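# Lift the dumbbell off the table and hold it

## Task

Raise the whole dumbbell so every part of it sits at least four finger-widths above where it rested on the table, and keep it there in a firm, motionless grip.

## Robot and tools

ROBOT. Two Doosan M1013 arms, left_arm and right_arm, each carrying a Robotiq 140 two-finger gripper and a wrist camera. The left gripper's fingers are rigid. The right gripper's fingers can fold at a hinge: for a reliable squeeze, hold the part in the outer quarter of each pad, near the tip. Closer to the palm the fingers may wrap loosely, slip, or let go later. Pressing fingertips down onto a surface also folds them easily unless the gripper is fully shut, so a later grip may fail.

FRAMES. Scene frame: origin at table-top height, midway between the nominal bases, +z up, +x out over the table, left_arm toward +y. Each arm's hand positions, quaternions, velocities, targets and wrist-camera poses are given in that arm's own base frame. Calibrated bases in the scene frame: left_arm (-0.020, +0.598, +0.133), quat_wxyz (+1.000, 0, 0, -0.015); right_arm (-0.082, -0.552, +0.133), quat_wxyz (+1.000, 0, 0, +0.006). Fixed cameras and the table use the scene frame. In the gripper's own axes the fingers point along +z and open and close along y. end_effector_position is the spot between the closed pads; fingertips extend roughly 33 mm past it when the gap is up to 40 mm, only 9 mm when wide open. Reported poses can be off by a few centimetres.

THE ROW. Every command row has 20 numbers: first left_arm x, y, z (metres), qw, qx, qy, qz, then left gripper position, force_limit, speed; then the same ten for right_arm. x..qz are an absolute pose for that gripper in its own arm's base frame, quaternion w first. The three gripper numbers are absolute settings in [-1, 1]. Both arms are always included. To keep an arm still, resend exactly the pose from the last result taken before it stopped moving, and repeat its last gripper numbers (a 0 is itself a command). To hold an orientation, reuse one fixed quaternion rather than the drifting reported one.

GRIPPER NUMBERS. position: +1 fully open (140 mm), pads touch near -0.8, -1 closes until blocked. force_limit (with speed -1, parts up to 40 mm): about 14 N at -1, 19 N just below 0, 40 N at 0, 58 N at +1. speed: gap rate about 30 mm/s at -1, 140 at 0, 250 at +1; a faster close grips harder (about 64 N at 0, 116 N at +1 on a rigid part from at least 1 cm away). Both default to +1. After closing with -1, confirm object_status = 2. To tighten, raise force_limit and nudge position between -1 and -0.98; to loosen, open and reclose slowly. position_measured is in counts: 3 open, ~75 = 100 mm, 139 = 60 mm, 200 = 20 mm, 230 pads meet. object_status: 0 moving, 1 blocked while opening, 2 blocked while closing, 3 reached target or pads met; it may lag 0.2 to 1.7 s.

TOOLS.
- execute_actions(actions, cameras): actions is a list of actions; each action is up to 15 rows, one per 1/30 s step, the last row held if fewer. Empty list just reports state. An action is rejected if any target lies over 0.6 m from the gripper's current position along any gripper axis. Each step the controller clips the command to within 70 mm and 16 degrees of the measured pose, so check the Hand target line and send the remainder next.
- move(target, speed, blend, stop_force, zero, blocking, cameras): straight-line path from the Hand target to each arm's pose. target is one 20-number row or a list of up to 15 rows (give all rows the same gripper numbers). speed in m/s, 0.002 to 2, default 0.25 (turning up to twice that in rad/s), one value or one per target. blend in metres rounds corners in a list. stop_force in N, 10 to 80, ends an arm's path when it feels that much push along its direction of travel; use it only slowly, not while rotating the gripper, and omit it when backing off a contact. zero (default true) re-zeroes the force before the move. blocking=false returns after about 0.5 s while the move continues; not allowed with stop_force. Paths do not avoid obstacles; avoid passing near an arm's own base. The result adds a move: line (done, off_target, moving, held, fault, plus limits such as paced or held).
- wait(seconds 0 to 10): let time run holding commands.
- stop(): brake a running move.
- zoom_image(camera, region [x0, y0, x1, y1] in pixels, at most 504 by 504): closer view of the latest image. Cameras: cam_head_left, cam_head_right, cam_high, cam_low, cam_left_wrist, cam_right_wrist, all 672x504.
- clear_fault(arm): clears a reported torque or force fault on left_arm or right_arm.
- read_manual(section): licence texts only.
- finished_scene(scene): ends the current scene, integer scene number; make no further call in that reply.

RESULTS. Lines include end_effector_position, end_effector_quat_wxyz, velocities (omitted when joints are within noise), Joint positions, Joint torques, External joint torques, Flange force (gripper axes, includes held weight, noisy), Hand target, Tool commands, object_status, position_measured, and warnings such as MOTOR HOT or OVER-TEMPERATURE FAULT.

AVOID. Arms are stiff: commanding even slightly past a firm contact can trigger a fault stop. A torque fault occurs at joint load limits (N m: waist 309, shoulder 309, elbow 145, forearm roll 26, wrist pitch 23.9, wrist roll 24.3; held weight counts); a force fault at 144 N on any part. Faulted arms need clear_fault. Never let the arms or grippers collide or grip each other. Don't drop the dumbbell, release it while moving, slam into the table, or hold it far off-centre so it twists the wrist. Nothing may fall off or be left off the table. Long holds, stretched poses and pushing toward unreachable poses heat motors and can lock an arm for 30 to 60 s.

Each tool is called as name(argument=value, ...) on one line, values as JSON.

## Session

execute_actions(actions=[])

zoom_image(camera="cam_high", region=[150, 150, 550, 450])

Scene clock: 0.00 s.
left_arm: end_effector_position=(+0.8462, +0.0400, +0.2596) position_measured=3 object_status=3 end_effector_quat_wxyz=(+0.143, +0.817, -0.342, +0.442) | right_arm: end_effector_position=(+0.8916, +0.4765, -0.0175) position_measured=3 object_status=3 end_effector_quat_wxyz=(+0.221, +0.794, -0.348, +0.446)
Joint positions: left_arm=[0.278 0.323 1.797 -1.225 0.818 3.451] | right_arm=[0.743 1.034 1.145 -1.103 1.311 3.653]
Joint velocities: within noise
Joint torques (N m): no reading
External joint torques (N m): no reading
Flange force (N): no reading
Hand target: left_arm +0.8462, +0.0400, +0.2596; +0.143, +0.817, -0.342, +0.442 | right_arm +0.8916, +0.4765, -0.0175; +0.221, +0.794, -0.348, +0.446
Tool commands: left_gripper/position=+1.0 left_gripper/force_limit=+1.0 left_gripper/speed=+1.0 right_gripper/position=+1.0 right_gripper/force_limit=+1.0 right_gripper/speed=+1.0
camera_calibration:
cam_left_wrist: T_world_to_cam=[[-0.677666, -0.731183, -0.0783601, 0.632599], [-0.563927, 0.585108, -0.582782, 0.608998], [0.47197, -0.350742, -0.808841, -0.0345773], [0, 0, 0, 1]] pos_world=[0.788441, 0.0940889, 0.376516]
cam_right_wrist: T_world_to_cam=[[-0.769045, -0.637605, 0.0450433, 0.99558], [-0.507115, 0.56572, -0.650228, 0.178661], [0.389106, -0.522897, -0.758403, 0.0328075], [0, 0, 0, 1]] pos_world=[0.843482, 0.550869, 0.0962074]

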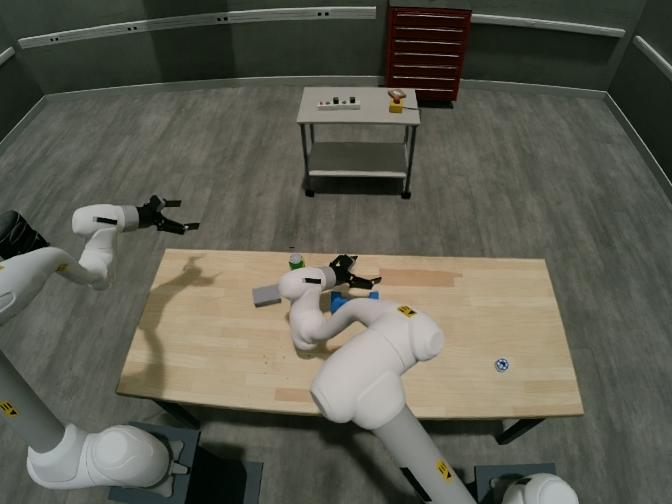

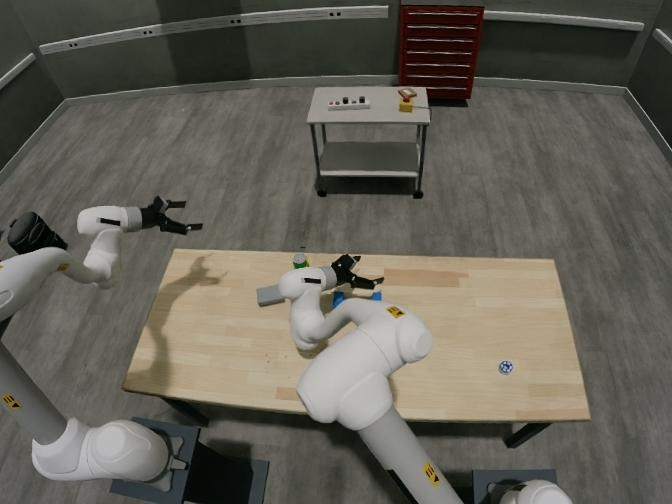

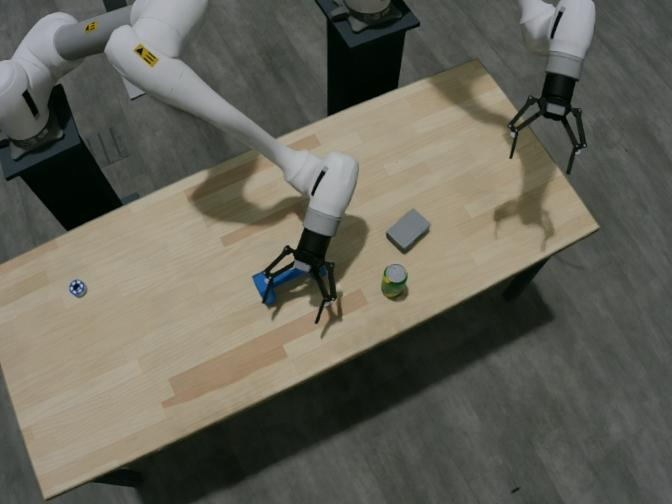

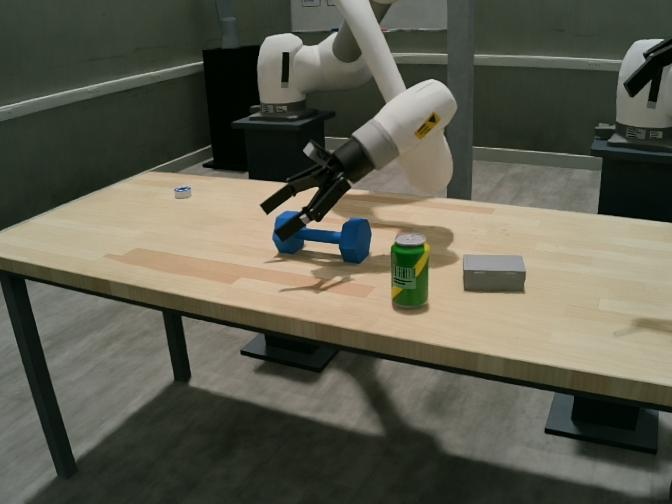

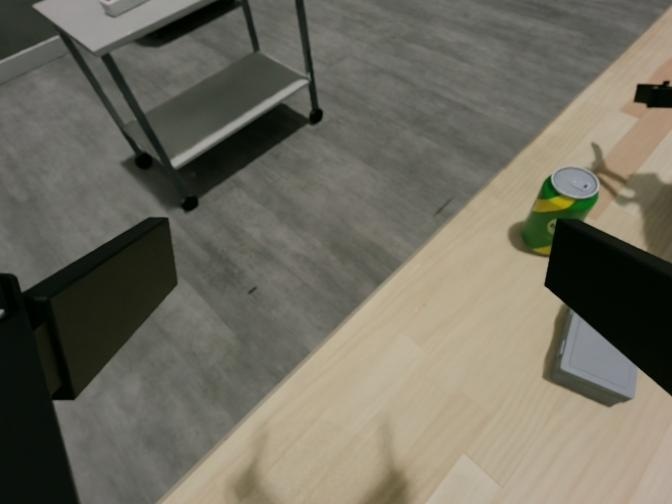

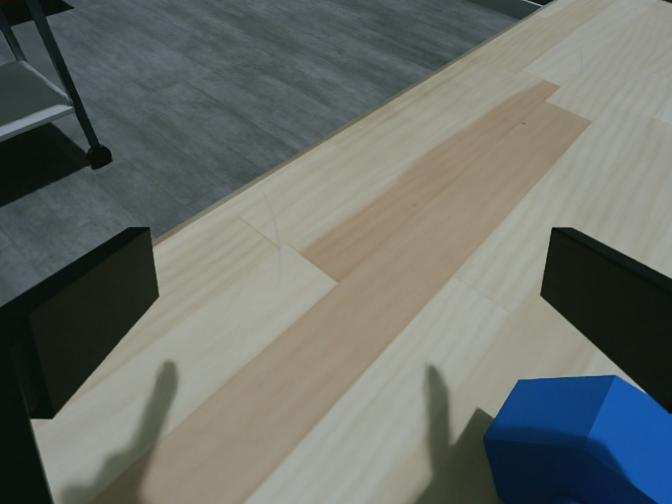

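Scaled by 1.260 from the camera's 672x504 image, which has a finer 960x720 frame.

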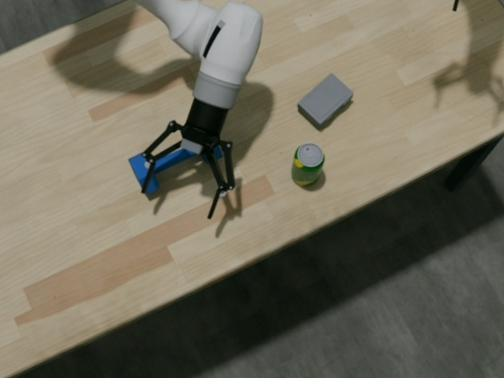

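move(target=[[0.8462,0.04,0.2596,0.143,0.817,-0.342,0.442,1,1,1,0.83,0.50,0.10,0.221,0.794,-0.348,0.446,1,1,1],[0.8462,0.04,0.2596,0.143,0.817,-0.342,0.442,1,1,1,0.772,0.524,0.04,0,0.643,-0.766,0,1,1,1]], blend=[0.04,0], speed=0.4, cameras=["cam_high","cam_low","cam_right_wrist"])

zoom_image(camera="cam_low", region=[220, 100, 420, 300])

Scene clock: 13.40 s.
left_arm: end_effector_position=(+0.8462, +0.0400, +0.2596) position_measured=3 object_status=3 end_effector_quat_wxyz=(+0.143, +0.817, -0.342, +0.442) | right_arm: end_effector_position=(+0.7720, +0.5240, +0.0400) position_measured=3 object_status=3 end_effector_quat_wxyz=(+0.000, -0.643, +0.766, +0.000)
Joint positions: left_arm=[0.278 0.324 1.796 -1.224 0.819 3.449] | right_arm=[0.559 0.753 1.246 0 1.142 3.875]
Joint velocities: within noise
Joint torques (N m): left_arm=[-0.99 -65.19 -34.45 -0.27 0.6 0.33] | right_arm=[0.12 -104.56 -40.06 3.2 -0.06 0.38]
External joint torques (N m): left_arm=[1.15 -4.3 -1.17 -0.08 -0.08 -0.33] | right_arm=[0.08 -6.44 1.25 0.76 0.09 -0.38]
Flange force (N): left_arm=[2.9 2.1 -5.5] | right_arm=[9.6 9.4 -3.8]
Hand target: left_arm +0.8462, +0.0400, +0.2596; +0.143, +0.817, -0.342, +0.442 | right_arm +0.7720, +0.5240, +0.0400; +0.000, -0.643, +0.766, +0.000
Off the commanded pose: left_arm 0.000 m, 0 deg | right_arm 0.000 m, 0 deg.
move: done
camera_calibration:
cam_right_wrist: T_world_to_cam=[[-0.982453, 0.184323, 0.028467, 0.665993], [0.183362, 0.926653, 0.328165, -0.632816], [0.0341092, 0.327627, -0.944191, -0.0163687], [0, 0, 0, 1]] pos_world=[0.7709, 0.469006, 0.173254]
Images, in order (width x height): cam_high 672x504, cam_low 672x504, cam_right_wrist 672x504.

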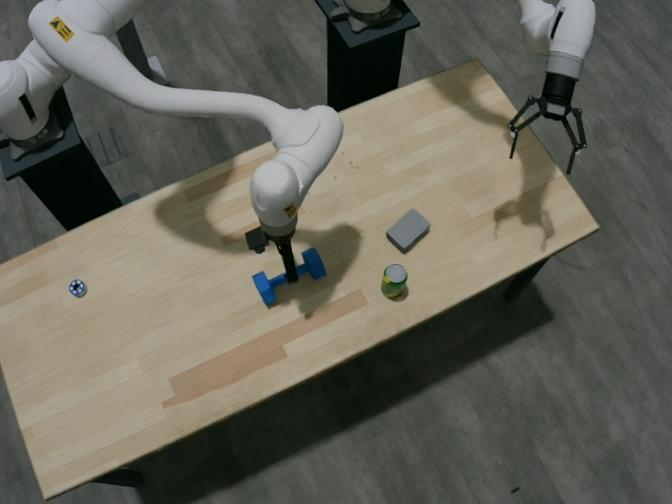

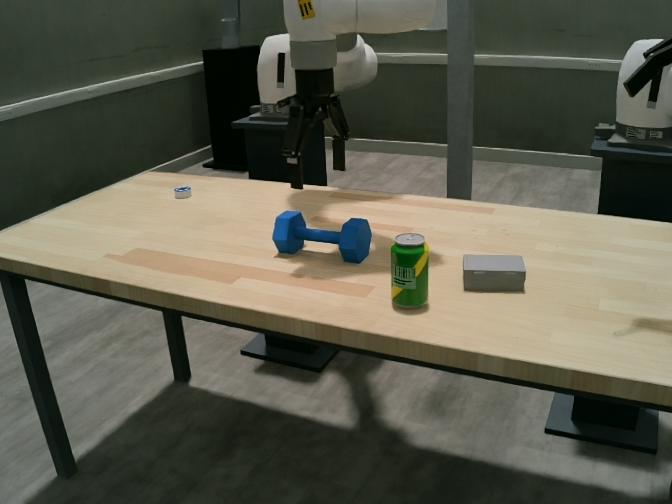

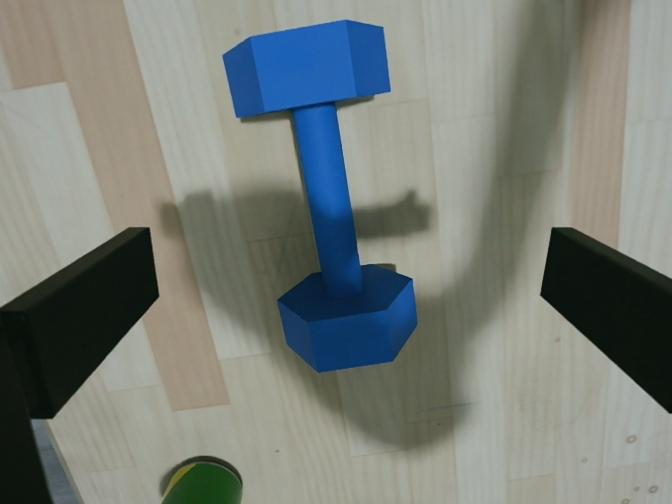

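Scaled by 2.520 from the camera's 672x504 image, which has a finer 960x720 frame.

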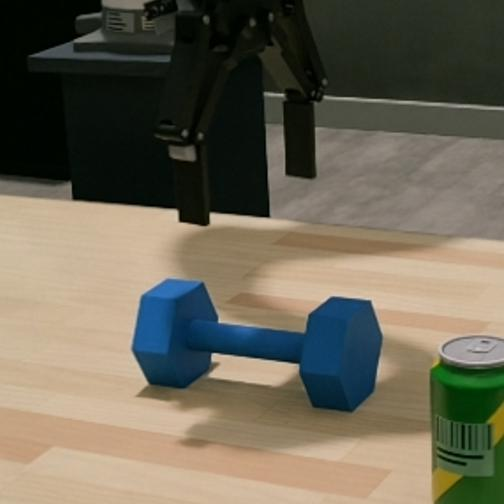

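move(target=[0.8462,0.04,0.2596,0.143,0.817,-0.342,0.442,1,1,1,0.777,0.530,-0.06,0,0.6915,-0.7224,0,0,1,-0.5], speed=0.15, cameras=["cam_high","cam_low","cam_right_wrist"])

zoom_image(camera="cam_low", region=[250, 170, 390, 280])

zoom_image(camera="cam_high", region=[210, 200, 370, 330])

Scene clock: 29.67 s.
left_arm: end_effector_position=(+0.8462, +0.0400, +0.2596) position_measured=3 object_status=3 end_effector_quat_wxyz=(+0.143, +0.817, -0.342, +0.442) | right_arm: end_effector_position=(+0.7770, +0.5300, -0.0600) position_measured=129 object_status=0 end_effector_quat_wxyz=(+0.000, +0.692, -0.722, +0.000)
Joint positions: left_arm=[0.278 0.324 1.796 -1.224 0.819 3.449] | right_arm=[0.562 0.844 1.277 0 1.021 3.747]
Joint velocities: within noise
Joint torques (N m): left_arm=[-1.07 -65.43 -34.45 -0.27 0.59 0.35] | right_arm=[0.72 -108.79 -37.38 3.16 -0.13 0.42]
External joint torques (N m): left_arm=[1.29 -4.35 -1.28 -0.09 -0.08 -0.36] | right_arm=[-0.94 -6.87 0.84 0.56 0.15 -0.42]
Flange force (N): left_arm=[3.0 1.8 -5.6] | right_arm=[8.4 8.8 -5.9]
Hand target: left_arm +0.8462, +0.0400, +0.2596; +0.143, +0.817, -0.342, +0.442 | right_arm +0.7770, +0.5300, -0.0600; +0.000, +0.691, -0.722, +0.000
Off the commanded pose: left_arm 0.000 m, 0 deg | right_arm 0.000 m, 0 deg.
move: done
camera_calibration:
cam_right_wrist: T_world_to_cam=[[-0.998091, 0.0548852, 0.0283199, 0.753455], [0.0611468, 0.942658, 0.328112, -0.520024], [-0.00868745, 0.329217, -0.944214, -0.0804202], [0, 0, 0, 1]] pos_world=[0.783116, 0.475327, 0.0733542]
Images, in order (width x height): cam_high 672x504, cam_low 672x504, cam_right_wrist 672x504.

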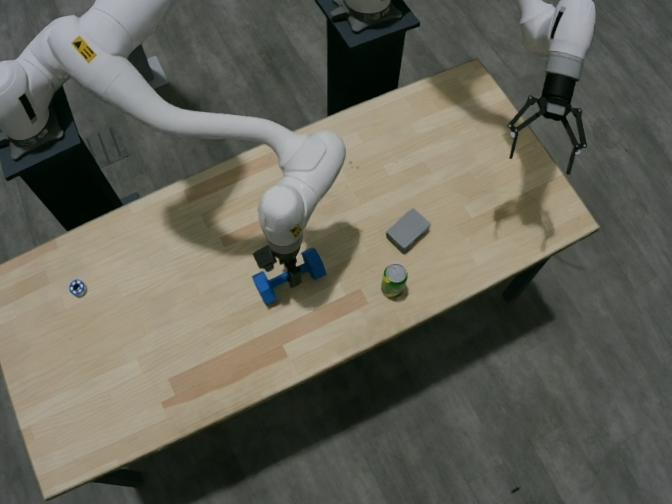

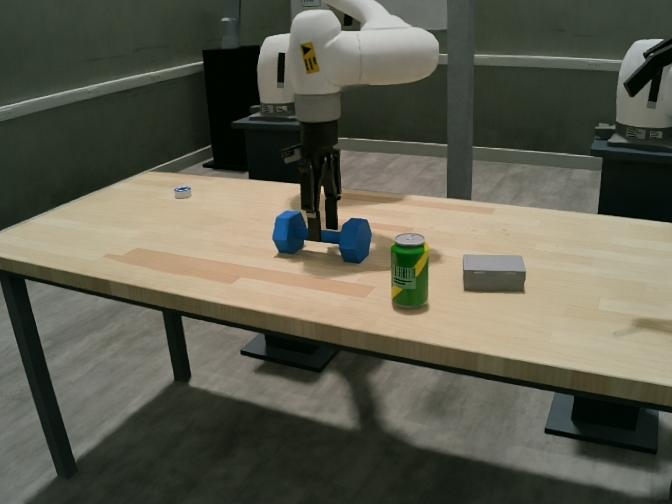

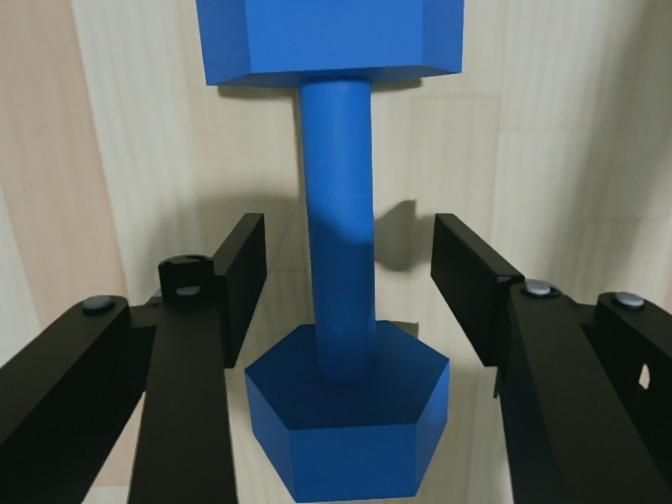

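Scaled by 3.600 from the camera's 672x504 image, which has a finer 960x720 frame.

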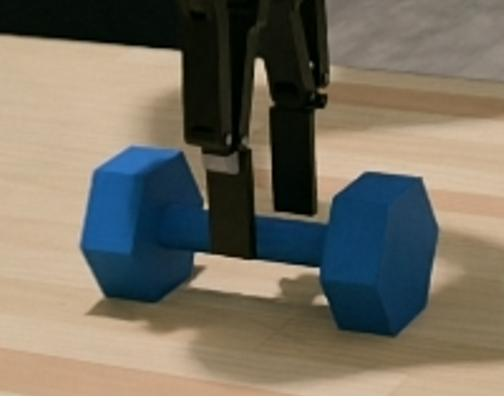

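Scaled by 3.150 from the camera's 672x504 image, which has a finer 960x720 frame.

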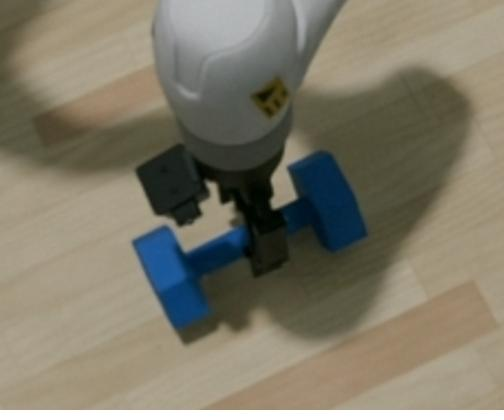

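move(target=[[0.8462,0.04,0.2596,0.143,0.817,-0.342,0.442,1,1,1,0.7755,0.526,-0.073,0,0.704,-0.710,0,0,1,-0.5],[0.8462,0.04,0.2596,0.143,0.817,-0.342,0.442,1,1,1,0.7755,0.526,-0.073,0,0.704,-0.710,0,-1,1,-0.5]], speed=0.06, cameras=["cam_low","cam_right_wrist"])

move(target=[0.8462,0.04,0.2596,0.143,0.817,-0.342,0.442,1,1,1,0.7755,0.526,-0.05,0,0.704,-0.710,0,-1,1,-0.5], speed=0.06, cameras=["cam_low","cam_right_wrist"])

Scene clock: 38.90 s.
left_arm: end_effector_position=(+0.8462, +0.0400, +0.2596) position_measured=3 object_status=3 end_effector_quat_wxyz=(+0.143, +0.817, -0.342, +0.442) | right_arm: end_effector_position=(+0.7755, +0.5260, -0.0730) position_measured=194 object_status=0 end_effector_quat_wxyz=(+0.000, +0.704, -0.710, +0.000)
Joint positions: left_arm=[0.278 0.324 1.796 -1.224 0.819 3.449] | right_arm=[0.559 0.85 1.291 0 1 3.709]
Joint velocities: within noise
Joint torques (N m): left_arm=[-1.07 -65.29 -34.35 -0.31 0.61 0.29] | right_arm=[2.06 -98.76 -33 3.41 -0.99 0.42]
External joint torques (N m): left_arm=[1.53 -4.64 -1.51 -0.04 -0.11 -0.3] | right_arm=[-1.66 -16.72 -2.96 0.26 1.02 -0.42]
Flange force (N): left_arm=[3.1 1.6 -6.1] | right_arm=[9.8 10.2 -17.4]
Hand target: left_arm +0.8462, +0.0400, +0.2596; +0.143, +0.817, -0.342, +0.442 | right_arm +0.7755, +0.5260, -0.0730; +0.000, +0.704, -0.710, +0.000
Off the commanded pose: left_arm 0.000 m, 0 deg | right_arm 0.000 m, 0 deg.
move: done
camera_calibration:
cam_right_wrist: T_world_to_cam=[[-0.9994, 0.0197423, 0.0284438, 0.772054], [0.027993, 0.944187, 0.328219, -0.486927], [-0.0203764, 0.328818, -0.944173, -0.0821931], [0, 0, 0, 1]] pos_world=[0.783546, 0.471535, 0.0602541]
Images, in order (width x height): cam_low 672x504, cam_right_wrist 672x504.

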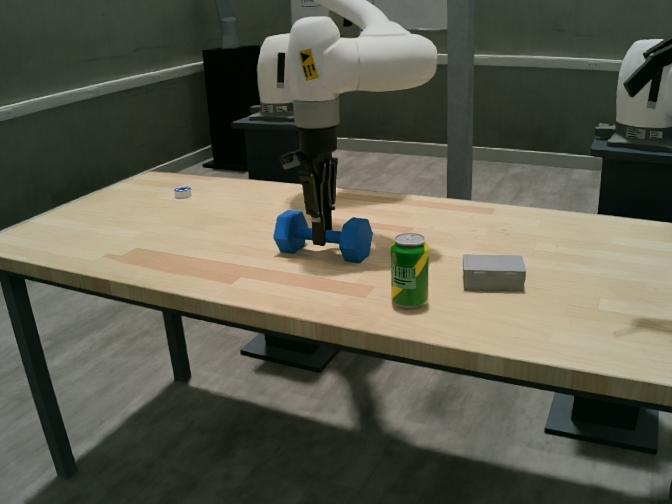

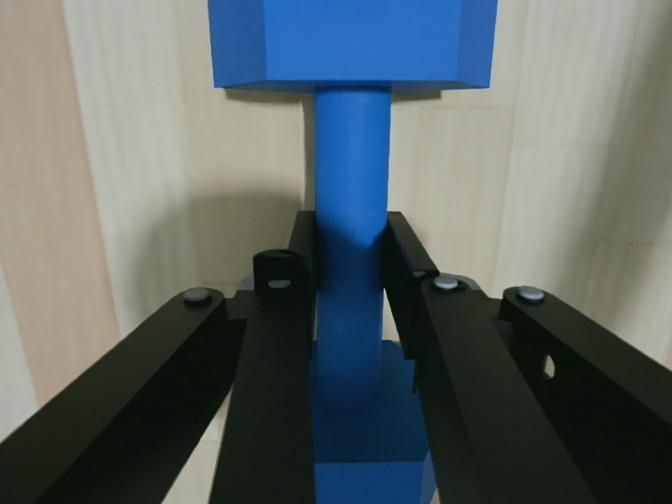

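Scene clock: 39.63 s.
left_arm: end_effector_position=(+0.8462, +0.0400, +0.2596) position_measured=3 object_status=3 end_effector_quat_wxyz=(+0.143, +0.817, -0.342, +0.442) | right_arm: end_effector_position=(+0.7755, +0.5260, -0.0500) position_measured=194 object_status=2 end_effector_quat_wxyz=(+0.000, +0.704, -0.710, +0.000)
Joint positions: left_arm=[0.278 0.324 1.796 -1.224 0.819 3.449] | right_arm=[0.559 0.83 1.283 0 1.029 3.709]
Joint velocities: within noise
Joint torques (N m): left_arm=[-1.21 -65.27 -34.35 -0.29 0.57 0.32] | right_arm=[1.08 -115.71 -42.21 3.17 -0.1 0.38]
External joint torques (N m): left_arm=[0.99 -4.55 -1.36 -0.1 -0.04 -0.32] | right_arm=[-0.35 1.3 5.7 0.57 0.13 -0.38]
Flange force (N): left_arm=[3.3 2.1 -5.5] | right_arm=[8.6 11.1 3.2]
Hand target: left_arm +0.8462, +0.0400, +0.2596; +0.143, +0.817, -0.342, +0.442 | right_arm +0.7755, +0.5260, -0.0500; +0.000, +0.704, -0.710, +0.000
Off the commanded pose: left_arm 0.000 m, 0 deg | right_arm 0.000 m, 0 deg.
move: done
camera_calibration:
cam_right_wrist: T_world_to_cam=[[-0.9994, 0.0197423, 0.0284438, 0.771399], [0.027993, 0.944187, 0.328219, -0.494476], [-0.0203764, 0.328818, -0.944173, -0.0604771], [0, 0, 0, 1]] pos_world=[0.783546, 0.471535, 0.0832541]
Images, in order (width x height): cam_low 672x504, cam_right_wrist 672x504.

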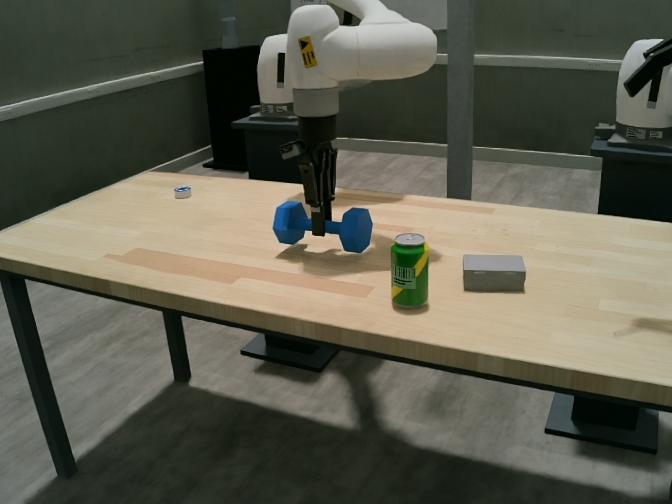

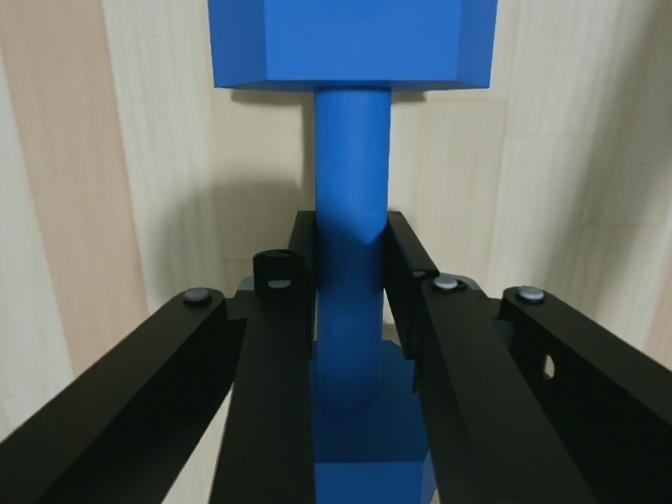

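move(target=[0.8462,0.04,0.2596,0.143,0.817,-0.342,0.442,1,1,1,0.7755,0.526,0.055,0,0.704,-0.710,0,-1,1,-0.5], speed=0.1, cameras=["cam_low"])

finished_scene(scene=2)

Scene clock: 44.33 s.
left_arm: end_effector_position=(+0.8462, +0.0400, +0.2596) position_measured=3 object_status=3 end_effector_quat_wxyz=(+0.143, +0.817, -0.342, +0.442) | right_arm: end_effector_position=(+0.7755, +0.5260, +0.0550) position_measured=194 object_status=2 end_effector_quat_wxyz=(+0.000, +0.704, -0.710, +0.000)
Joint positions: left_arm=[0.278 0.324 1.796 -1.224 0.819 3.449] | right_arm=[0.559 0.749 1.225 0 1.168 3.709]
Joint velocities: within noise
Joint torques (N m): left_arm=[-1.18 -65.17 -34.33 -0.27 0.57 0.3] | right_arm=[0.89 -112.91 -45.57 3.41 -0.07 0.39]
External joint torques (N m): left_arm=[1.67 -4.54 -1.45 -0.07 -0.07 -0.3] | right_arm=[0.19 1.68 6.34 0.61 0.1 -0.39]
Flange force (N): left_arm=[2.8 1.4 -6.2] | right_arm=[9.0 12.6 5.6]
Hand target: left_arm +0.8462, +0.0400, +0.2596; +0.143, +0.817, -0.342, +0.442 | right_arm +0.7755, +0.5260, +0.0550; +0.000, +0.704, -0.710, +0.000
Off the commanded pose: left_arm 0.000 m, 0 deg | right_arm 0.000 m, 0 deg.
move: done
Images, in order (width x height): cam_low 672x504.

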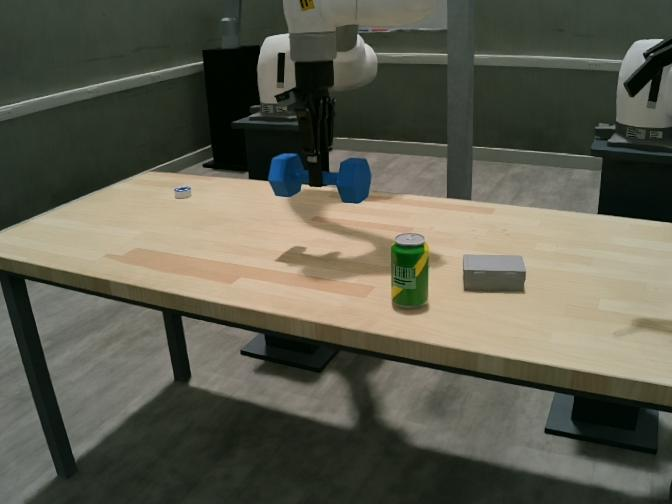

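The scene is finished: the task was done.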